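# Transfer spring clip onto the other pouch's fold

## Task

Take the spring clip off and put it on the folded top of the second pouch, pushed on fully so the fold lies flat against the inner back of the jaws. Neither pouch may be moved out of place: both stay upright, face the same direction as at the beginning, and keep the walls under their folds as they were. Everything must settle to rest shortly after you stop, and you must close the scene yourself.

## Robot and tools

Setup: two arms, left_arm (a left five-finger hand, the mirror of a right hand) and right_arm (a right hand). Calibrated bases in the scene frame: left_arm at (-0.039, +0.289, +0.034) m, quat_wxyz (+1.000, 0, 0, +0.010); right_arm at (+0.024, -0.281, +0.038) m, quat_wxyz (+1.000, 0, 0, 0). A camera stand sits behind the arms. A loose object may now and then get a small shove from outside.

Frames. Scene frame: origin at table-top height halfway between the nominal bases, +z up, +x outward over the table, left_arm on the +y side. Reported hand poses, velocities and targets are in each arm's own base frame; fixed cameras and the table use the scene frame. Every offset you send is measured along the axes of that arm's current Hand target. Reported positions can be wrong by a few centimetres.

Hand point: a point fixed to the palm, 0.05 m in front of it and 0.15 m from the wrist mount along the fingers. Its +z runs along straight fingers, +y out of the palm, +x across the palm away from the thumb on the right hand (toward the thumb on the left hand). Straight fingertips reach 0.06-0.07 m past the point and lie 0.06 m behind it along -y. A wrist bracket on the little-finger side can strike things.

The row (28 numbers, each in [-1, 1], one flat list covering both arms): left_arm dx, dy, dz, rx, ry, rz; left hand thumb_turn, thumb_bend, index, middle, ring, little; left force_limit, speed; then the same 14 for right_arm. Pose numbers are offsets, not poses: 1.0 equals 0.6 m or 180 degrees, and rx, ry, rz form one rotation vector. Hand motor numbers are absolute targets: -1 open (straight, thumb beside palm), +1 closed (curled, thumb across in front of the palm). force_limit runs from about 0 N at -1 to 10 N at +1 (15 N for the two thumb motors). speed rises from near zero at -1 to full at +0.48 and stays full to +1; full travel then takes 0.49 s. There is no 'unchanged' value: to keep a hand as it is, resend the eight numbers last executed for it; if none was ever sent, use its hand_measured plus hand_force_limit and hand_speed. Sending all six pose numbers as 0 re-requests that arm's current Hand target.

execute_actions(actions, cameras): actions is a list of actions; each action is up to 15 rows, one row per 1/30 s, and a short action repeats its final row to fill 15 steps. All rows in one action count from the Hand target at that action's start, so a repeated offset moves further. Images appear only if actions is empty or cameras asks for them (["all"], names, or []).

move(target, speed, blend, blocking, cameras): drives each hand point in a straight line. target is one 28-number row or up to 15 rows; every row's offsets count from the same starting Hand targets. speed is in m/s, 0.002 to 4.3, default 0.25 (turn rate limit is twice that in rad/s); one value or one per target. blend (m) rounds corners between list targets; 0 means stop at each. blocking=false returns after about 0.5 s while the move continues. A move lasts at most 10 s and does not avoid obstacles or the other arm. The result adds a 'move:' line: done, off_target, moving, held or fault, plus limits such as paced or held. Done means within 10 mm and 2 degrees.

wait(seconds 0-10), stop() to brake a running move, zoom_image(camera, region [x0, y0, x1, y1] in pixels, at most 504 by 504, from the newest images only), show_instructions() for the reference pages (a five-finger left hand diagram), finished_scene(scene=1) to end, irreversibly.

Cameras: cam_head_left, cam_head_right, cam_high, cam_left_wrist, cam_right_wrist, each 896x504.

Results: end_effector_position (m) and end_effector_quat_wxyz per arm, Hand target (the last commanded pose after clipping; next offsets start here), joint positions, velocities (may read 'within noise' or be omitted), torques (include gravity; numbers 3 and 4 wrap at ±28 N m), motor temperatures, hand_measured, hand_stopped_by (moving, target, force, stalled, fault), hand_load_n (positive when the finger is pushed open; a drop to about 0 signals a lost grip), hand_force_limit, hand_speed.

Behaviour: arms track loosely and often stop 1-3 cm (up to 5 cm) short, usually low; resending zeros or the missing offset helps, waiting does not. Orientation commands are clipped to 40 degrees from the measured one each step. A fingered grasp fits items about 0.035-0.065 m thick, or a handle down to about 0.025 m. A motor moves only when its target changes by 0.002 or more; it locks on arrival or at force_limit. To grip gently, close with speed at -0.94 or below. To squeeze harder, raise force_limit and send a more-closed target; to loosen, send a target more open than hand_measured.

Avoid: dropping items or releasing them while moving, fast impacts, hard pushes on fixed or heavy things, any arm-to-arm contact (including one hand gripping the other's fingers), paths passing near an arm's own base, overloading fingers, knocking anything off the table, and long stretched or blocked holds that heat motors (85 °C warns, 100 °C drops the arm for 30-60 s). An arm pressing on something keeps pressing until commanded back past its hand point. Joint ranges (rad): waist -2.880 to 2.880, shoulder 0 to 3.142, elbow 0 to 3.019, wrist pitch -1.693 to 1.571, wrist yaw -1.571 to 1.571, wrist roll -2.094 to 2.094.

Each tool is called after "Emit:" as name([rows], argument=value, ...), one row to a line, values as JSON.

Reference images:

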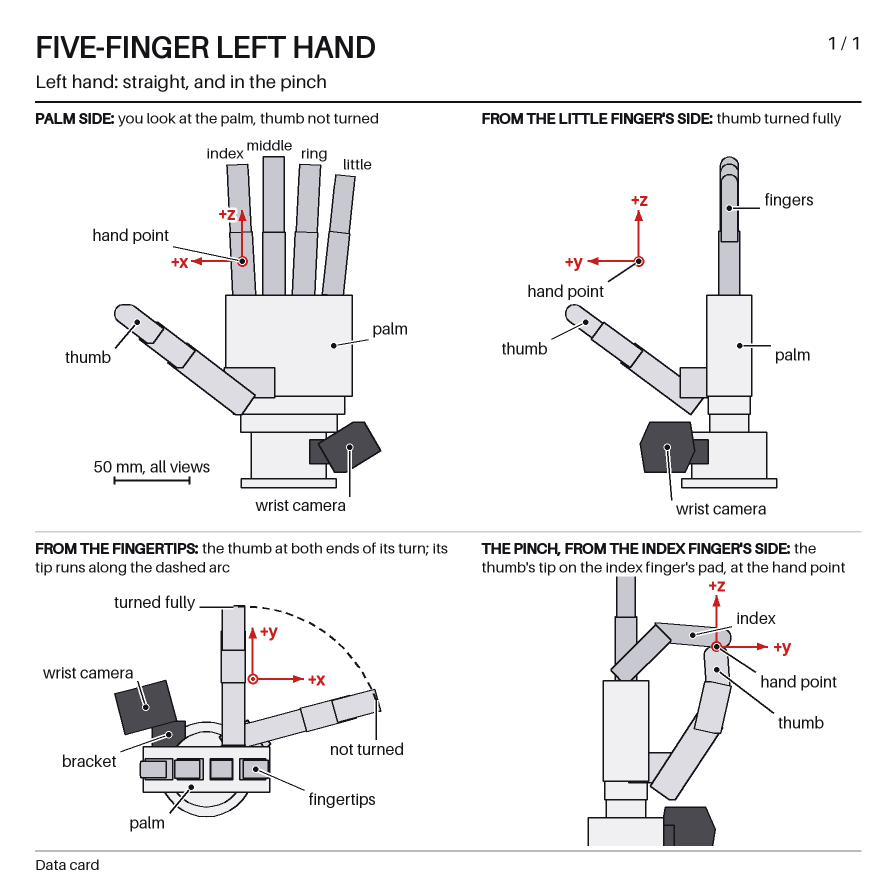

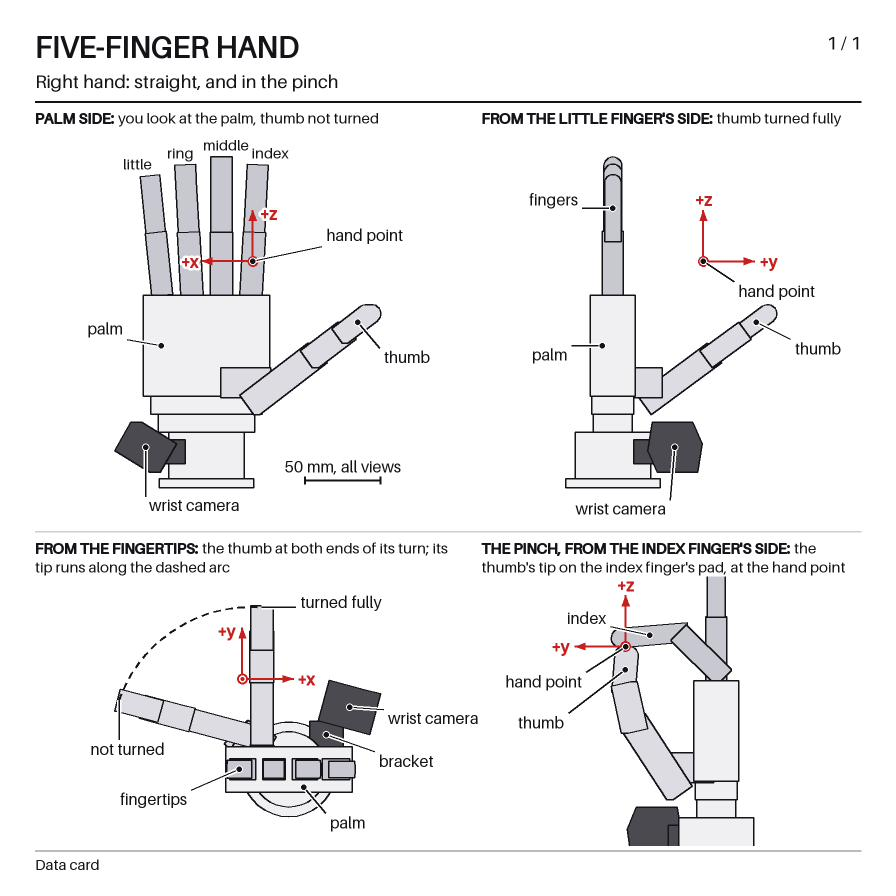

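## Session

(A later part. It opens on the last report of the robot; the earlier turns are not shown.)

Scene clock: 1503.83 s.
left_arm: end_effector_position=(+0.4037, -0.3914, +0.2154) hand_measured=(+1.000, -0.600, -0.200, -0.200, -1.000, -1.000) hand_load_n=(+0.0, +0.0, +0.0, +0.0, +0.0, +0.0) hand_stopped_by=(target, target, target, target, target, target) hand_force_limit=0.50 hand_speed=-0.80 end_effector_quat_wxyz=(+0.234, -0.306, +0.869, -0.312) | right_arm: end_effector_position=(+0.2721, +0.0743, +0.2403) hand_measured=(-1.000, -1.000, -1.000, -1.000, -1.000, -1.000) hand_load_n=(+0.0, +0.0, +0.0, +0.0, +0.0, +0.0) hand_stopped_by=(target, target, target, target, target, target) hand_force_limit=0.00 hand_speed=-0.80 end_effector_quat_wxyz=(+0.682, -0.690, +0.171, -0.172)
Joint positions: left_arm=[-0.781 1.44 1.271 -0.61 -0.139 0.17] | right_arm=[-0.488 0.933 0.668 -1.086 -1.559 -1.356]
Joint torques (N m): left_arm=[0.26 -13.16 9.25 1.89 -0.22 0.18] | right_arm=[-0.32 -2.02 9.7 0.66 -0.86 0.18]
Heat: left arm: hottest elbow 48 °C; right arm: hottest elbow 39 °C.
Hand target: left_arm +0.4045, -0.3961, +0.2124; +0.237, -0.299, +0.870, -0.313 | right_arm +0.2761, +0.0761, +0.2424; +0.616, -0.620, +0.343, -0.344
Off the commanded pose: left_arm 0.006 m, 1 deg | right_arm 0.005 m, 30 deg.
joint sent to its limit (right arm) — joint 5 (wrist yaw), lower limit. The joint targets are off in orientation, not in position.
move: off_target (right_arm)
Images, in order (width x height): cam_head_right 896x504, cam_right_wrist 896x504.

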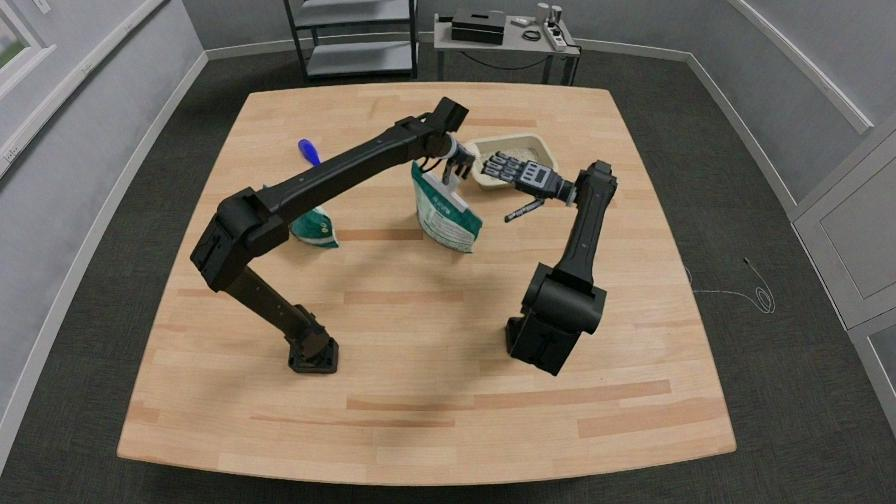

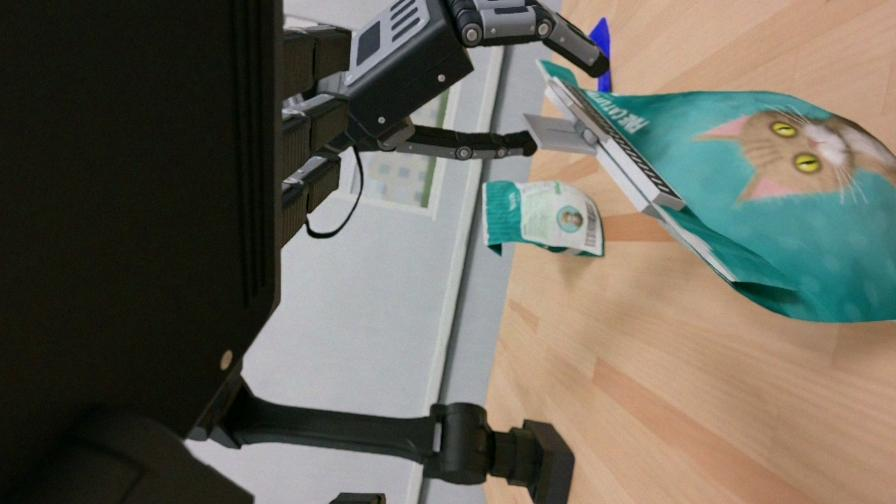

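Emit:
move([
  [-0.0225,-0.0688,-0.0693,0,0,0,1,-0.6,-0.2,-0.2,-1,-1,0.5,-0.8,0,0,0,0,0,0,-1,-1,-1,-1,-1,-1,0,-0.8],
  [-0.0389,-0.0678,-0.2098,0,0,0,1,-0.6,-0.2,-0.2,-1,-1,0.5,-0.8,0,0,0,0,0,0,-1,-1,-1,-1,-1,-1,0,-0.8],
], speed=0.2, blend=[0.02,0], cameras=["cam_head_left","cam_head_right","cam_left_wrist","cam_right_wrist"])

Emit:
zoom_image(camera="cam_right_wrist", region=[515, 40, 695, 220])

Emit:
zoom_image(camera="cam_head_left", region=[410, 155, 490, 235])

Emit:
zoom_image(camera="cam_head_right", region=[410, 155, 490, 235])

Scene clock: 1560.40 s.
left_arm: end_effector_position=(+0.3575, -0.3482, +0.3159) hand_measured=(+1.000, -0.600, -0.200, -0.200, -1.000, -1.000) hand_load_n=(+0.0, +0.0, +0.0, +0.0, +0.0, +0.0) hand_stopped_by=(target, target, target, target, target, target) hand_force_limit=0.50 hand_speed=-0.80 end_effector_quat_wxyz=(+0.231, -0.305, +0.872, -0.305) | right_arm: end_effector_position=(+0.2749, +0.0729, +0.2412) hand_measured=(-1.000, -1.000, -1.000, -1.000, -1.000, -1.000) hand_load_n=(+0.0, +0.0, +0.0, +0.0, +0.0, +0.0) hand_stopped_by=(target, target, target, target, target, target) hand_force_limit=0.00 hand_speed=-0.80 end_effector_quat_wxyz=(+0.682, -0.690, +0.172, -0.171)
Joint positions: left_arm=[-0.786 1.276 1.383 -0.902 -0.141 0.17] | right_arm=[-0.487 0.933 0.668 -1.04 -1.559 -1.306]
Joint torques (N m): left_arm=[0.56 -10.17 13.29 0.85 -0.32 0.14] | right_arm=[-1.14 -3.25 8.94 0.77 -0.88 0.22]
Heat: left arm: hottest elbow 48 °C; right arm: hottest elbow 38 °C.
Hand target: left_arm +0.3607, -0.3552, +0.3328; +0.237, -0.299, +0.870, -0.314 | right_arm +0.2761, +0.0760, +0.2424; +0.616, -0.620, +0.343, -0.344
Off the commanded pose: left_arm 0.018 m, 1 deg | right_arm 0.004 m, 30 deg.
joint sent to its limit (right arm) — joint 5 (wrist yaw), lower limit. The joint targets are off in orientation, not in position.
move: off_target (left_arm, right_arm)
Images, in order (width x height): cam_head_left 896x504, cam_head_right 896x504, cam_left_wrist 896x504, cam_right_wrist 896x504.

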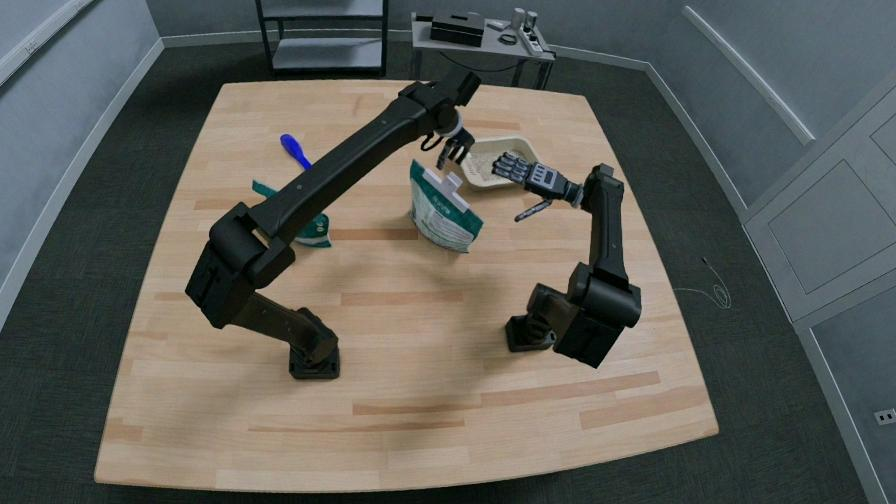

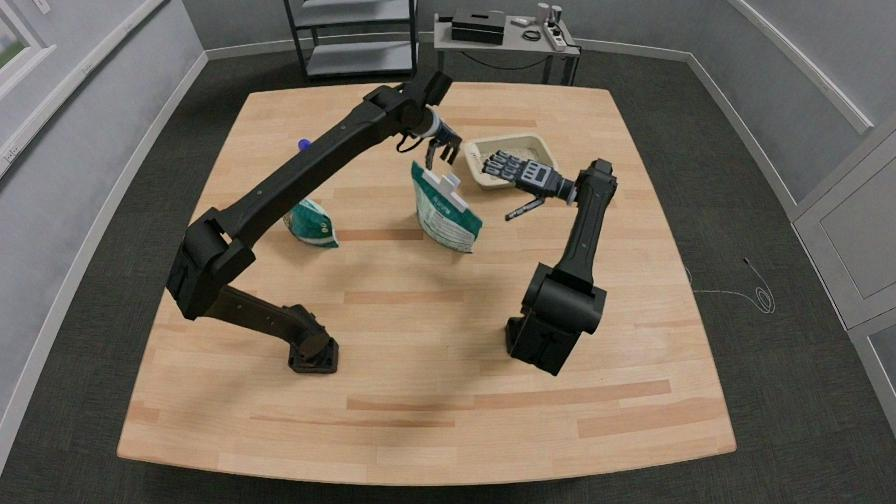

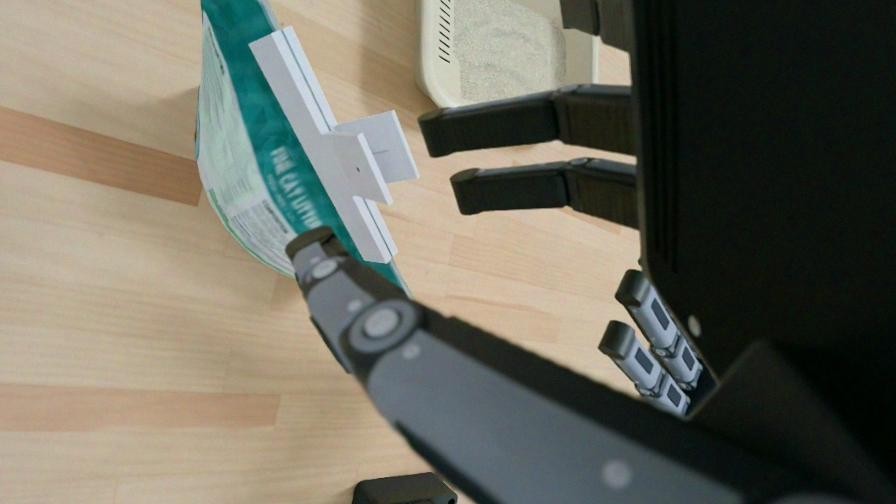

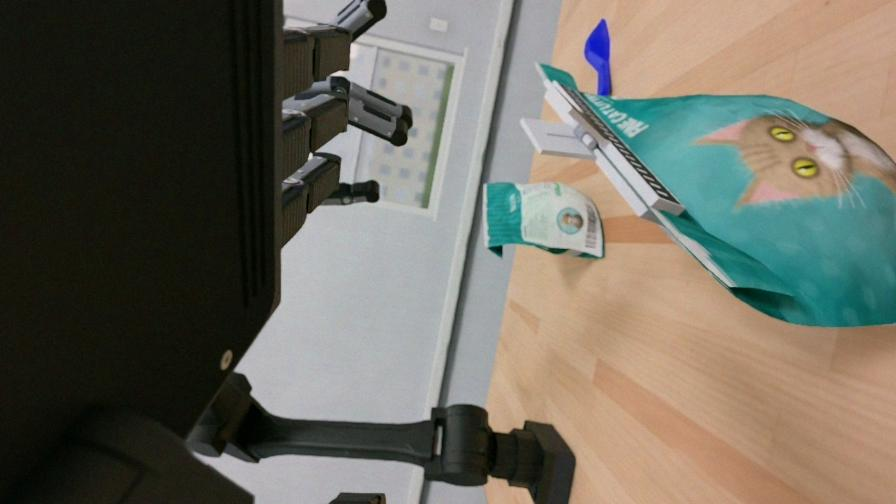

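Scaled by 2.800 from the camera's 896x504 image, which has a finer 1280x720 frame.

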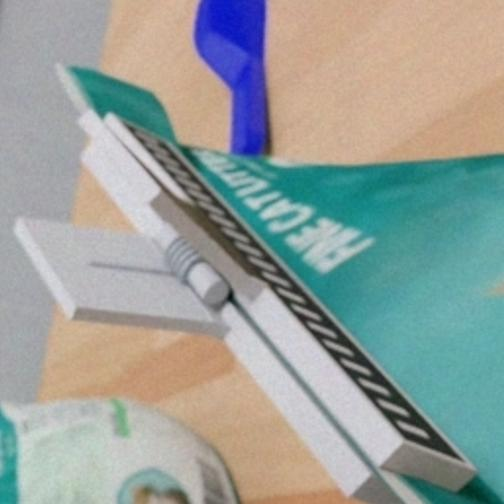

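Scaled by 6.300 from the camera's 896x504 image, which has a finer 1280x720 frame.

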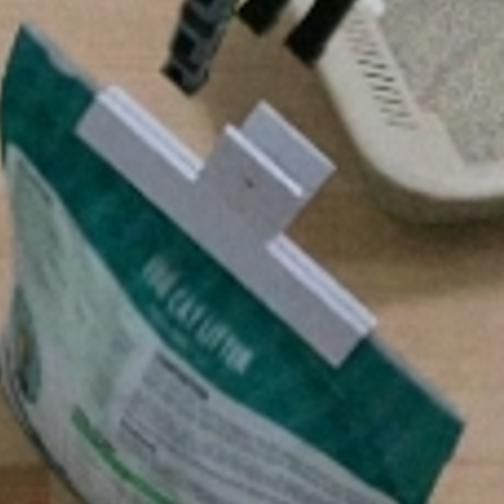

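Scaled by 6.300 from the camera's 896x504 image, which has a finer 1280x720 frame.

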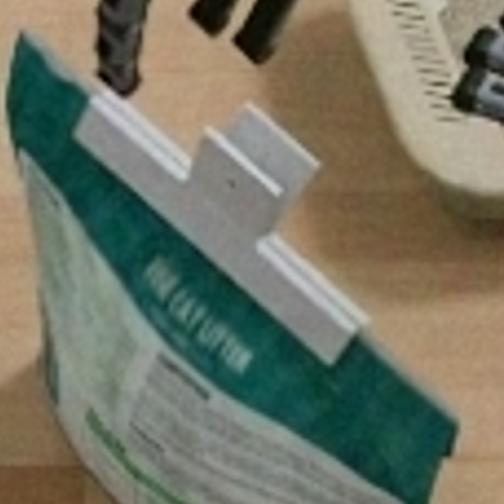

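Emit:
zoom_image(camera="cam_left_wrist", region=[240, 10, 440, 290])

Emit:
zoom_image(camera="cam_right_wrist", region=[515, 60, 635, 180])

Scaled by 1.800 from the camera's 896x504 image, which has a finer 1280x720 frame.

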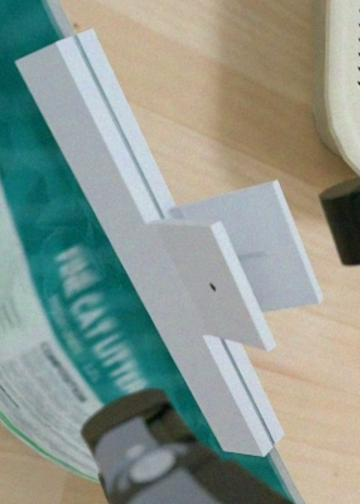

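Scaled by 4.200 from the camera's 896x504 image, which has a finer 1280x720 frame.

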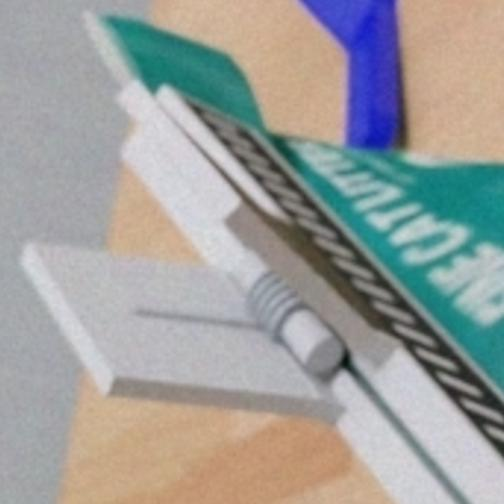

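Emit:
move(target=[0.0382,-0.0313,0.1487,-0.1389,0,0,1,-0.8,-0.25,-0.25,-1,-1,0.5,-0.8,0,0,0,0,0,0,-1,-1,-1,-1,-1,-1,0,-0.8], speed=0.12, cameras=["cam_head_left","cam_left_wrist","cam_right_wrist"])

Scene clock: 1764.53 s.
left_arm: end_effector_position=(+0.4015, -0.4084, +0.2679) hand_measured=(+1.000, -0.800, -0.250, -0.250, -1.000, -1.000) hand_load_n=(+0.0, +0.0, +0.0, +0.0, +0.0, +0.0) hand_stopped_by=(target, target, target, target, target, target) hand_force_limit=0.50 hand_speed=-0.80 end_effector_quat_wxyz=(+0.162, -0.341, +0.920, -0.108) | right_arm: end_effector_position=(+0.2771, +0.0734, +0.2389) hand_measured=(-1.000, -1.000, -1.000, -1.000, -1.000, -1.000) hand_load_n=(-0.5, +0.0, +0.0, +0.0, +0.0, +0.0) hand_stopped_by=(target, target, target, target, target, target) hand_force_limit=0.00 hand_speed=-0.80 end_effector_quat_wxyz=(+0.612, -0.623, +0.349, -0.341)
Joint positions: left_arm=[-0.82 1.778 1.924 -1.386 -0.214 0.076] | right_arm=[-0.394 0.32 0.297 -0.01 -0.945 -0.025]
Joint torques (N m): left_arm=[0.32 -17.08 12.85 0.31 -0.37 0] | right_arm=[-0.79 0.5 10.02 1.89 -0.04 0.21]
Motor temperatures (°C): left_arm=[26 38 61 29 27 29] | right_arm=[29 27 38 25 31 27]
Heat: left arm: hottest elbow 61 °C; right arm: hottest elbow 38 °C.
Hand target: left_arm +0.4049, -0.4181, +0.2787; +0.167, -0.343, +0.917, -0.118 | right_arm +0.2761, +0.0761, +0.2424; +0.616, -0.620, +0.343, -0.344
Off the commanded pose: left_arm 0.015 m, 1 deg | right_arm 0.005 m, 1 deg.
move: off_target (left_arm)
Images, in order (width x height): cam_head_left 896x504, cam_left_wrist 896x504, cam_right_wrist 896x504.

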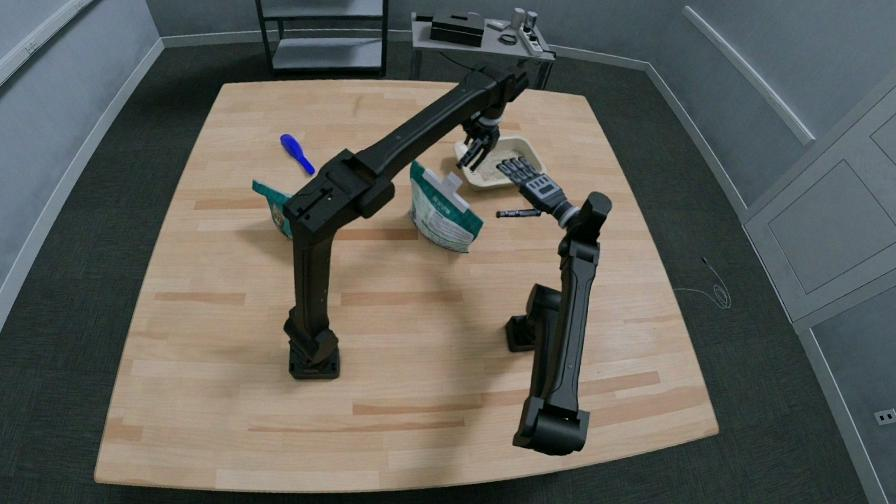

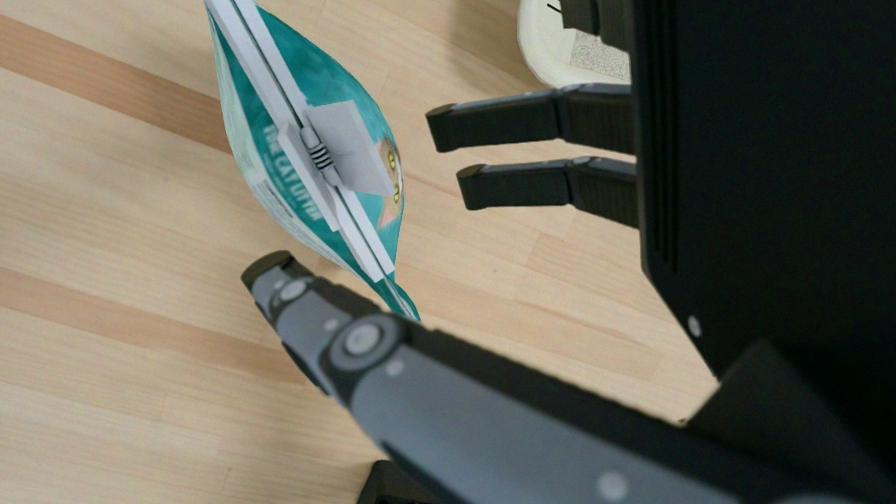

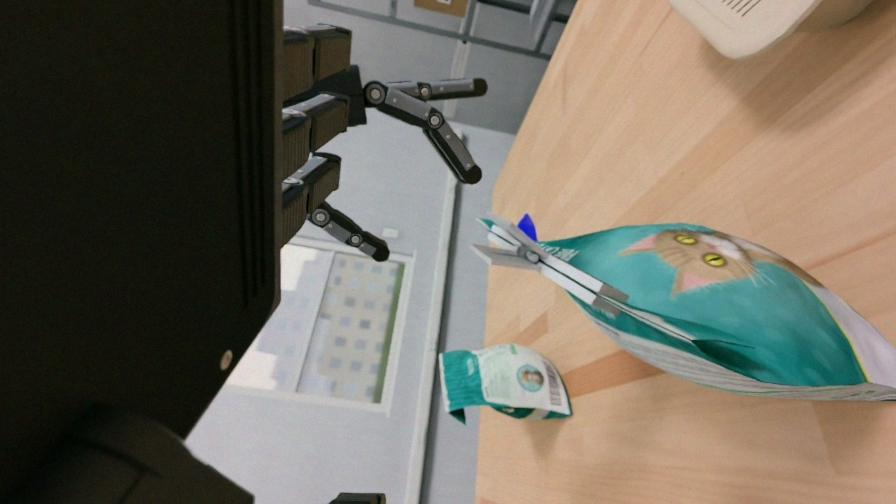

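Emit:
zoom_image(camera="cam_right_wrist", region=[460, 190, 660, 350])

Emit:
zoom_image(camera="cam_left_wrist", region=[200, 0, 440, 320])

Scaled by 2.520 from the camera's 896x504 image, which has a finer 1280x720 frame.

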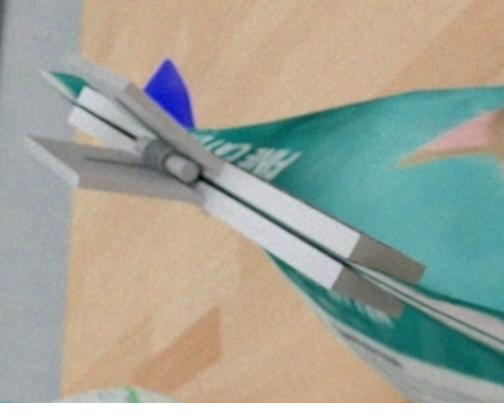

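Scaled by 1.575 from the camera's 896x504 image, which has a finer 1280x720 frame.

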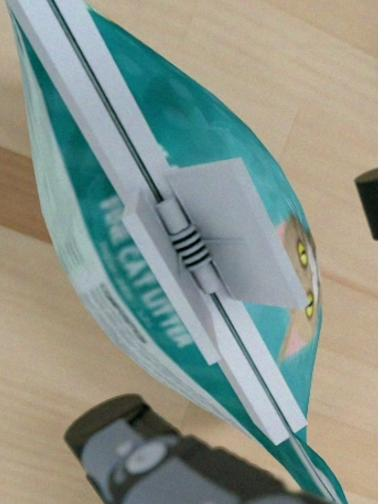

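Emit:
move([
  [0.0005,0.0232,0.0325,0.0667,0,0,1,-0.8,-0.25,-0.25,-1,-1,0.5,-0.8,0,0,0,0,0,0,-1,-1,-1,-1,-1,-1,0,-0.8],
  [0.0005,0.064,0.0953,0.0667,0,0,1,-0.8,-0.25,-0.25,-1,-1,0.5,-0.8,0,0,0,0,0,0,-1,-1,-1,-1,-1,-1,0,-0.8],
], speed=0.1, cameras=["cam_left_wrist","cam_right_wrist"])

Emit:
zoom_image(camera="cam_right_wrist", region=[420, 150, 620, 350])

Emit:
zoom_image(camera="cam_left_wrist", region=[200, 50, 500, 350])

Scene clock: 1819.17 s.
left_arm: end_effector_position=(+0.4004, -0.3962, +0.2092) hand_measured=(+1.000, -0.800, -0.250, -0.250, -1.000, -1.000) hand_load_n=(+0.5, +0.0, +0.0, +0.0, -0.5, +0.0) hand_stopped_by=(target, target, target, target, target, target) hand_force_limit=0.50 hand_speed=-0.80 end_effector_quat_wxyz=(+0.198, -0.326, +0.901, -0.205) | right_arm: end_effector_position=(+0.2770, +0.0734, +0.2389) hand_measured=(-1.000, -1.000, -1.000, -1.000, -1.000, -1.000) hand_load_n=(+0.0, +0.0, +0.0, +0.0, +0.0, -0.5) hand_stopped_by=(target, target, target, target, target, target) hand_force_limit=0.00 hand_speed=-0.80 end_effector_quat_wxyz=(+0.612, -0.623, +0.349, -0.341)
Joint positions: left_arm=[-0.803 1.589 1.495 -0.927 -0.187 0.125] | right_arm=[-0.394 0.32 0.297 -0.01 -0.945 -0.024]
Joint torques (N m): left_arm=[1.2 -16.38 9.22 1.47 -0.05 0.22] | right_arm=[-0.97 0.85 9.91 2.21 -0.03 0.21]
Motor temperatures (°C): left_arm=[26 41 65 29 27 29] | right_arm=[29 26 39 25 30 27]
Heat: left arm: hottest elbow 65 °C; right arm: hottest elbow 39 °C.
Hand target: left_arm +0.4042, -0.3959, +0.2137; +0.202, -0.324, +0.899, -0.213 | right_arm +0.2761, +0.0761, +0.2424; +0.616, -0.620, +0.343, -0.344
Off the commanded pose: left_arm 0.006 m, 1 deg | right_arm 0.005 m, 1 deg.
move: done
Images, in order (width x height): cam_left_wrist 896x504, cam_right_wrist 896x504.

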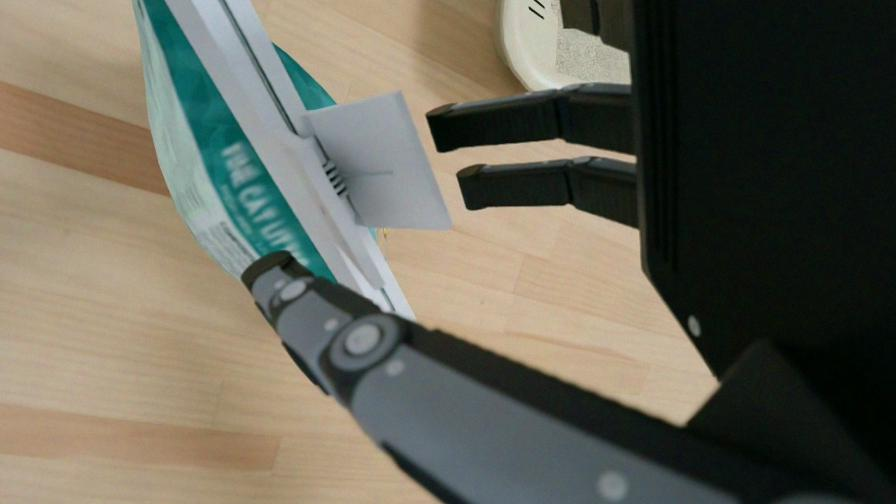

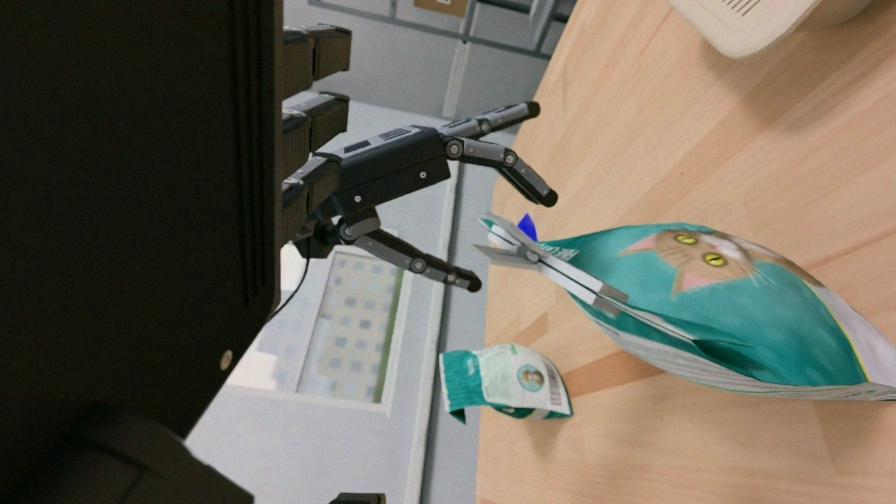

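Scaled by 2.520 from the camera's 896x504 image, which has a finer 1280x720 frame.

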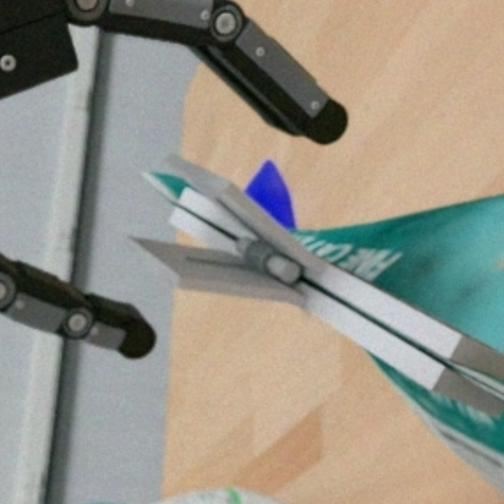

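Scaled by 1.680 from the camera's 896x504 image, which has a finer 1280x720 frame.

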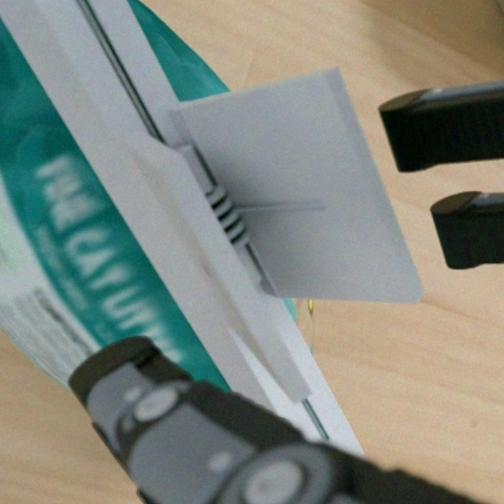

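Emit:
move([
  [0,-0.035,-0.035,0,0,0,1,-0.8,-0.25,-0.25,-1,-1,0.5,-0.8,0,0,0,0,0,0,-1,-1,-1,-1,-1,-1,0,-0.8],
  [0,0,0.0015,0.0722,0,0,1,-0.8,-0.25,-0.25,-1,-1,0.5,-0.8,0,0,0,0,0,0,-1,-1,-1,-1,-1,-1,0,-0.8],
], speed=0.1, cameras=["cam_right_wrist"])

Emit:
zoom_image(camera="cam_right_wrist", region=[430, 160, 590, 320])

Scene clock: 1887.00 s.
left_arm: end_effector_position=(+0.4002, -0.3973, +0.2073) hand_measured=(+1.000, -0.800, -0.250, -0.250, -1.000, -1.000) hand_load_n=(+0.0, +0.0, +0.0, +0.0, +0.0, +0.0) hand_stopped_by=(target, target, target, target, target, target) hand_force_limit=0.50 hand_speed=-0.80 end_effector_quat_wxyz=(+0.231, -0.302, +0.873, -0.305) | right_arm: end_effector_position=(+0.2770, +0.0734, +0.2389) hand_measured=(-1.000, -1.000, -1.000, -1.000, -1.000, -1.000) hand_load_n=(+0.0, +0.0, -0.5, +0.0, +0.0, +0.0) hand_stopped_by=(target, target, target, target, target, target) hand_force_limit=0.00 hand_speed=-0.80 end_effector_quat_wxyz=(+0.612, -0.623, +0.349, -0.341)
Joint positions: left_arm=[-0.795 1.456 1.273 -0.612 -0.145 0.17] | right_arm=[-0.394 0.32 0.297 -0.01 -0.945 -0.024]
Joint torques (N m): left_arm=[1.49 -14.27 9.14 1.77 0.05 0.22] | right_arm=[-0.26 0.67 9.89 2.04 0.02 0.16]
Motor temperatures (°C): left_arm=[26 41 56 29 27 29] | right_arm=[29 26 40 25 29 27]
Heat: left arm: hottest elbow 56 °C; right arm: hottest elbow 40 °C.
Hand target: left_arm +0.4046, -0.3961, +0.2129; +0.237, -0.299, +0.870, -0.314 | right_arm +0.2761, +0.0761, +0.2424; +0.616, -0.620, +0.343, -0.344
Off the commanded pose: left_arm 0.007 m, 1 deg | right_arm 0.005 m, 1 deg.
move: done
Images, in order (width x height): cam_right_wrist 896x504.

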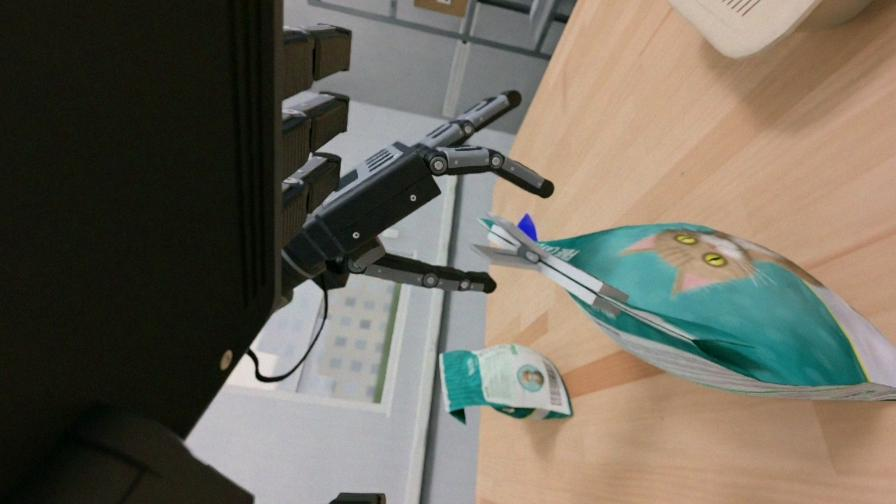

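Scaled by 3.150 from the camera's 896x504 image, which has a finer 1280x720 frame.

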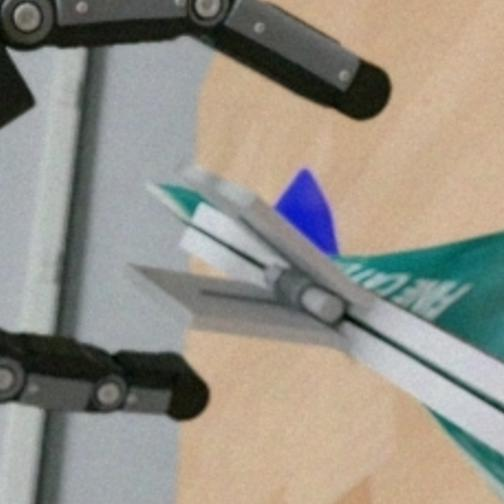

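Emit:
execute_actions([
  [[0,0,0,0,0,0,1,-0.58,0.1,0.1,-1,-1,-0.4,-0.7,0,0,0,0,0,0,-1,-1,-1,-1,-1,-1,0,-0.8]],
], cameras=["cam_right_wrist"])

Emit:
zoom_image(camera="cam_right_wrist", region=[430, 160, 590, 320])

Scene clock: 1892.37 s.
left_arm: end_effector_position=(+0.4003, -0.3973, +0.2073) hand_measured=(+1.000, -0.590, +0.100, +0.100, -1.000, -1.000) hand_load_n=(+0.0, +5.5, +1.5, +3.5, +0.0, +0.0) hand_stopped_by=(target, force, target, force, target, target) hand_force_limit=-0.40 hand_speed=-0.70 end_effector_quat_wxyz=(+0.231, -0.301, +0.873, -0.305) | right_arm: end_effector_position=(+0.2770, +0.0734, +0.2389) hand_measured=(-1.000, -1.000, -1.000, -1.000, -1.000, -1.000) hand_load_n=(+0.0, +0.0, +0.0, +0.0, +0.0, +0.0) hand_stopped_by=(target, target, target, target, target, target) hand_force_limit=0.00 hand_speed=-0.80 end_effector_quat_wxyz=(+0.612, -0.623, +0.349, -0.341)
Joint positions: left_arm=[-0.795 1.456 1.273 -0.612 -0.145 0.17] | right_arm=[-0.394 0.32 0.297 -0.01 -0.945 -0.024]
Joint torques (N m): left_arm=[1.44 -14.56 9.18 1.72 0.01 0.18] | right_arm=[-0.38 0.44 10.04 2.19 0.02 0.19]
Motor temperatures (°C): left_arm=[26 41 55 29 27 29] | right_arm=[29 26 40 25 29 27]
Heat: left arm: hottest elbow 55 °C; right arm: hottest elbow 40 °C.
Hand target: left_arm +0.4046, -0.3962, +0.2129; +0.237, -0.299, +0.870, -0.314 | right_arm +0.2761, +0.0761, +0.2424; +0.616, -0.620, +0.343, -0.344
Off the commanded pose: left_arm 0.007 m, 1 deg | right_arm 0.005 m, 1 deg.
Images, in order (width x height): cam_right_wrist 896x504.

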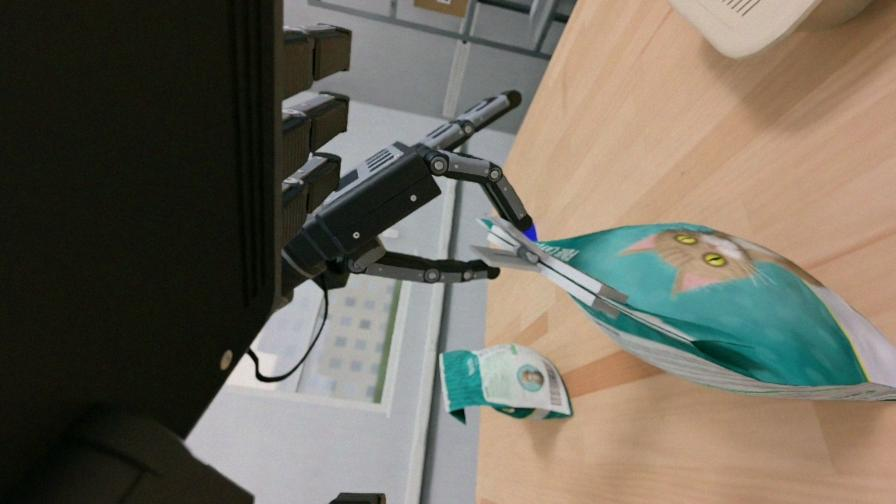

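Scaled by 3.150 from the camera's 896x504 image, which has a finer 1280x720 frame.

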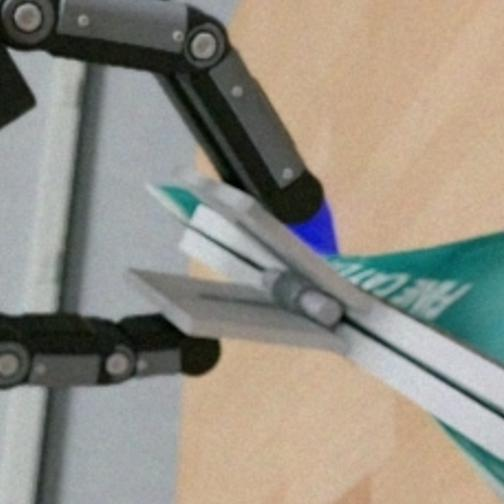

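Emit:
execute_actions([
  [[0,0,0,0,0,0,1,-0.8,-0.25,-0.25,-1,-1,0.5,-0.6,0,0,0,0,0,0,-1,-1,-1,-1,-1,-1,0,-0.8]],
], cameras=["cam_left_wrist"])

Scene clock: 1910.27 s.
left_arm: end_effector_position=(+0.4002, -0.3973, +0.2075) hand_measured=(+1.000, -0.800, -0.250, -0.250, -1.000, -1.000) hand_load_n=(+0.0, +0.0, +0.0, +0.0, +0.0, +0.0) hand_stopped_by=(target, target, target, target, target, target) hand_force_limit=0.50 hand_speed=-0.60 end_effector_quat_wxyz=(+0.231, -0.301, +0.873, -0.305) | right_arm: end_effector_position=(+0.2770, +0.0734, +0.2389) hand_measured=(-1.000, -1.000, -1.000, -1.000, -1.000, -1.000) hand_load_n=(+0.0, +0.0, +0.0, -0.5, +0.0, +0.0) hand_stopped_by=(target, target, target, target, target, target) hand_force_limit=0.00 hand_speed=-0.80 end_effector_quat_wxyz=(+0.612, -0.623, +0.349, -0.341)
Joint positions: left_arm=[-0.795 1.456 1.273 -0.612 -0.145 0.17] | right_arm=[-0.394 0.32 0.297 -0.01 -0.945 -0.024]
Joint torques (N m): left_arm=[1.85 -14.39 9.29 1.72 -0.01 0.2] | right_arm=[-0.67 0.44 9.81 2.07 -0.02 0.21]
Heat: left arm: hottest elbow 54 °C; right arm: hottest elbow 40 °C.
Hand target: left_arm +0.4046, -0.3962, +0.2130; +0.237, -0.299, +0.870, -0.314 | right_arm +0.2761, +0.0761, +0.2424; +0.616, -0.620, +0.343, -0.344
Off the commanded pose: left_arm 0.007 m, 1 deg | right_arm 0.005 m, 1 deg.
Images, in order (width x height): cam_left_wrist 896x504.

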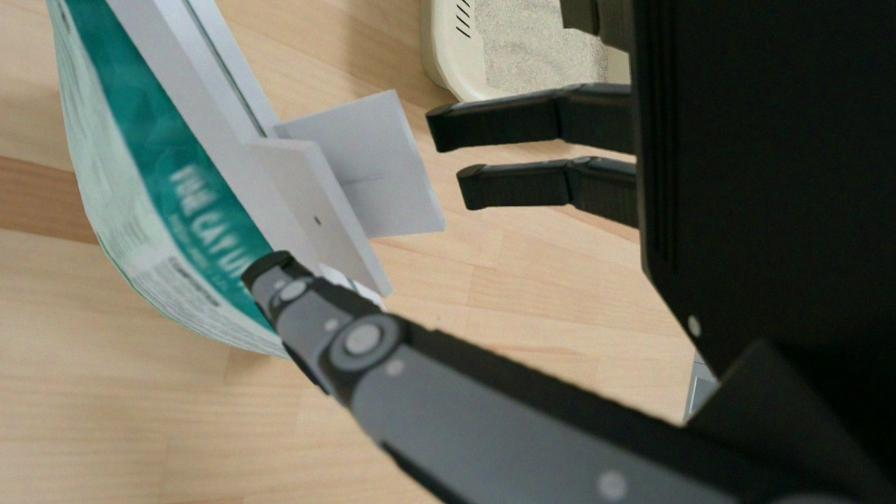

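Emit:
move([
  [-0.013,-0.0526,-0.0462,0.04,0,0,1,-0.8,-0.25,-0.25,-1,-1,0.5,-0.8,0,0,0,0,0,0,-1,-1,-1,-1,-1,-1,0,-0.8],
  [-0.013,-0.0526,-0.0462,0.0833,0,0,1,-0.8,-0.25,-0.25,-1,-1,0.5,-0.8,0,0,0,0,0,0,-1,-1,-1,-1,-1,-1,0,-0.8],
  [0.002,-0.0067,0,0.0833,0,0,1,-0.8,-0.25,-0.25,-1,-1,0.5,-0.8,0,0,0,0,0,0,-1,-1,-1,-1,-1,-1,0,-0.8],
], speed=0.1, blend=[0.01,0,0], cameras=["cam_right_wrist","cam_left_wrist"])

Emit:
zoom_image(camera="cam_right_wrist", region=[430, 160, 590, 320])

Scene clock: 1921.27 s.
left_arm: end_effector_position=(+0.3996, -0.3996, +0.2189) hand_measured=(+1.000, -0.800, -0.250, -0.250, -1.000, -1.000) hand_load_n=(+0.5, +0.0, +0.0, +0.0, +0.0, +0.0) hand_stopped_by=(target, target, target, target, target, target) hand_force_limit=0.50 hand_speed=-0.80 end_effector_quat_wxyz=(+0.271, -0.268, +0.822, -0.424) | right_arm: end_effector_position=(+0.2770, +0.0734, +0.2389) hand_measured=(-1.000, -1.000, -1.000, -1.000, -1.000, -1.000) hand_load_n=(+0.0, +0.0, +0.0, +0.0, +0.0, +0.0) hand_stopped_by=(target, target, target, target, target, target) hand_force_limit=0.00 hand_speed=-0.80 end_effector_quat_wxyz=(+0.612, -0.623, +0.349, -0.341)
Joint positions: left_arm=[-0.781 1.328 1.049 -0.24 -0.081 0.207] | right_arm=[-0.394 0.32 0.297 -0.01 -0.945 -0.024]
Joint torques (N m): left_arm=[1.49 -10.75 9.26 2.18 0.08 0.19] | right_arm=[-0.44 0.67 10 2.09 -0.04 0.19]
Heat: left arm: hottest elbow 54 °C; right arm: hottest elbow 40 °C.
Hand target: left_arm +0.4053, -0.3993, +0.2152; +0.274, -0.265, +0.821, -0.424 | right_arm +0.2761, +0.0761, +0.2424; +0.616, -0.620, +0.343, -0.344
Off the commanded pose: left_arm 0.007 m, 0 deg | right_arm 0.005 m, 1 deg.
move: done
Images, in order (width x height): cam_left_wrist 896x504, cam_right_wrist 896x504.

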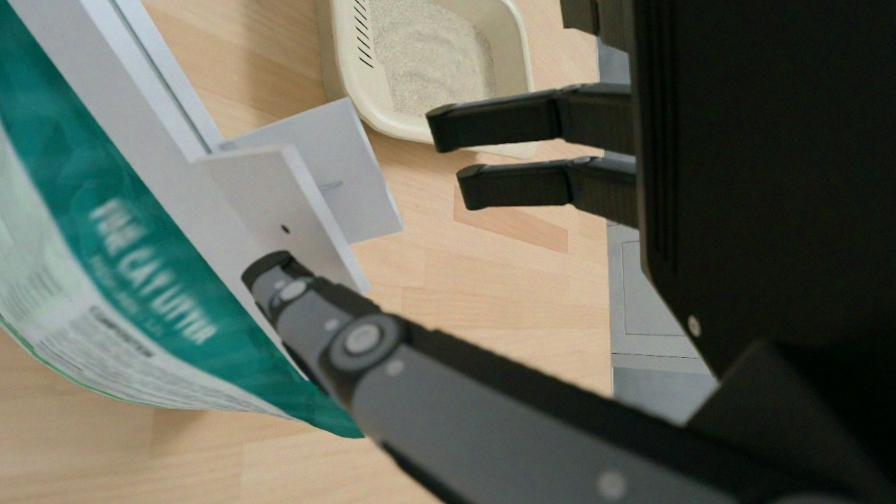

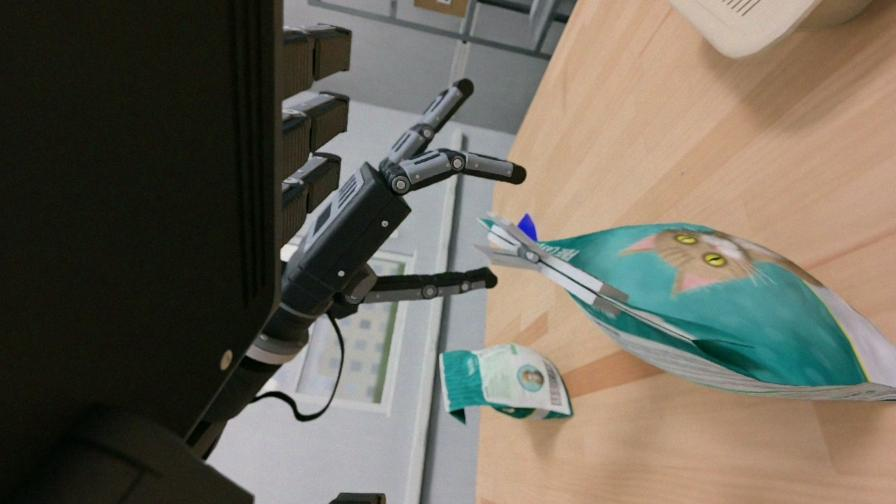

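Scaled by 3.150 from the camera's 896x504 image, which has a finer 1280x720 frame.

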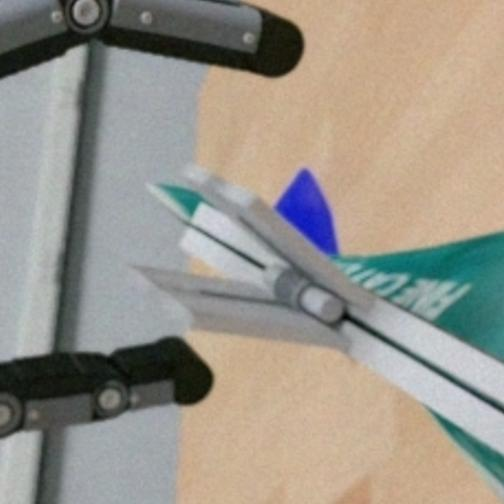

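Emit:
execute_actions([
  [[0,0,0,0,0,0,1,-0.62,0.02,0.02,-1,-1,-0.5,-0.7,0,0,0,0,0,0,-1,-1,-1,-1,-1,-1,0,-0.8]],
], cameras=["cam_right_wrist","cam_left_wrist"])

Emit:
zoom_image(camera="cam_right_wrist", region=[430, 160, 590, 320])

Scene clock: 1925.80 s.
left_arm: end_effector_position=(+0.3996, -0.3996, +0.2189) hand_measured=(+1.000, -0.620, +0.020, +0.020, -1.000, -1.000) hand_load_n=(+0.0, +0.0, +0.0, +0.0, +0.0, +0.0) hand_stopped_by=(target, target, target, target, target, target) hand_force_limit=-0.50 hand_speed=-0.70 end_effector_quat_wxyz=(+0.270, -0.268, +0.822, -0.424) | right_arm: end_effector_position=(+0.2770, +0.0734, +0.2389) hand_measured=(-1.000, -1.000, -1.000, -1.000, -1.000, -1.000) hand_load_n=(+0.0, +0.0, -0.5, +0.0, +0.0, -0.5) hand_stopped_by=(target, target, target, target, target, target) hand_force_limit=0.00 hand_speed=-0.80 end_effector_quat_wxyz=(+0.612, -0.623, +0.349, -0.341)
Joint positions: left_arm=[-0.781 1.328 1.049 -0.24 -0.081 0.207] | right_arm=[-0.394 0.32 0.297 -0.01 -0.945 -0.024]
Joint torques (N m): left_arm=[1.79 -10.58 9.4 2.13 0.04 0.19] | right_arm=[-0.09 0.26 9.87 2.04 -0.04 0.15]
Heat: left arm: hottest elbow 54 °C; right arm: hottest elbow 40 °C.
Hand target: left_arm +0.4052, -0.3993, +0.2152; +0.274, -0.265, +0.821, -0.424 | right_arm +0.2761, +0.0761, +0.2424; +0.616, -0.620, +0.343, -0.344
Off the commanded pose: left_arm 0.007 m, 0 deg | right_arm 0.005 m, 1 deg.
Images, in order (width x height): cam_left_wrist 896x504, cam_right_wrist 896x504.

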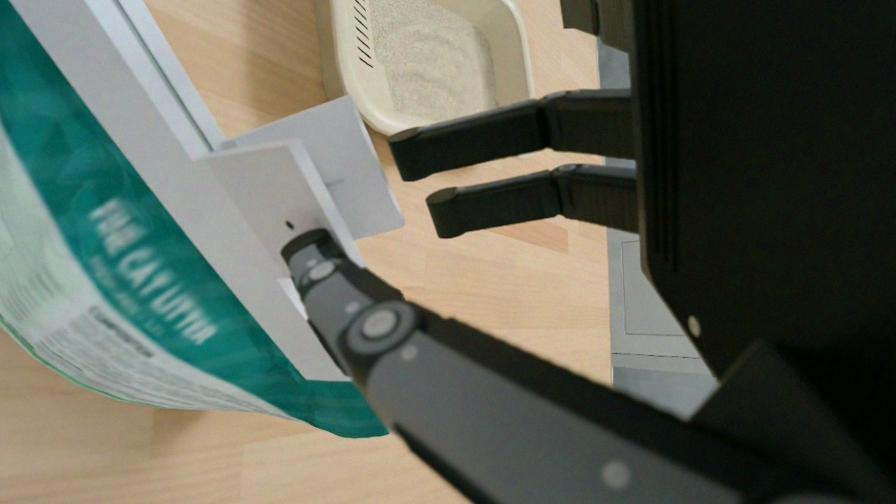

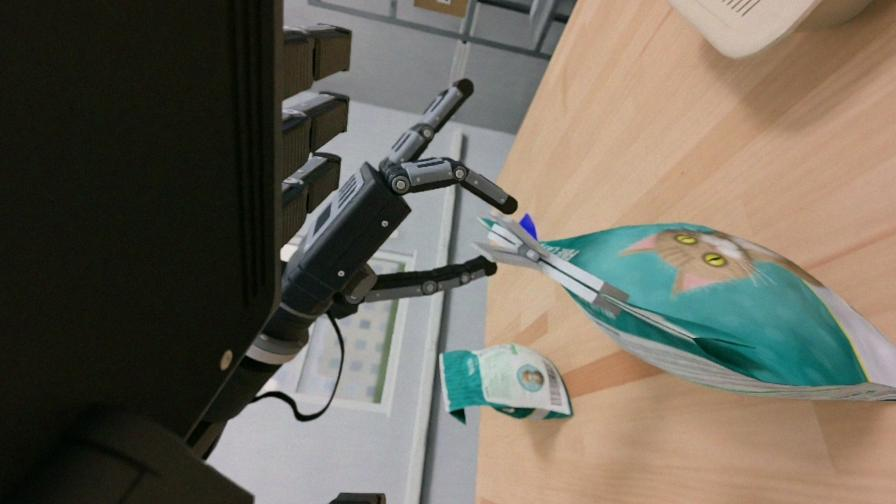

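Scaled by 3.150 from the camera's 896x504 image, which has a finer 1280x720 frame.

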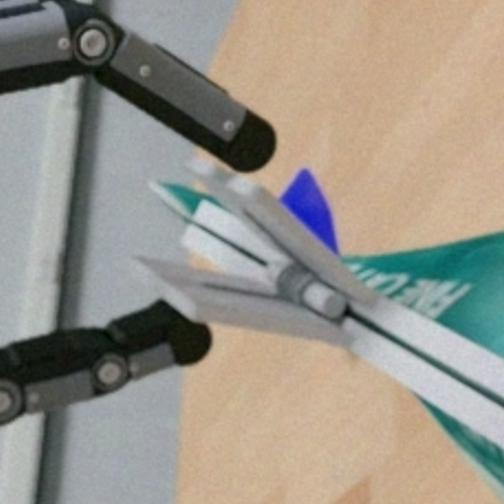

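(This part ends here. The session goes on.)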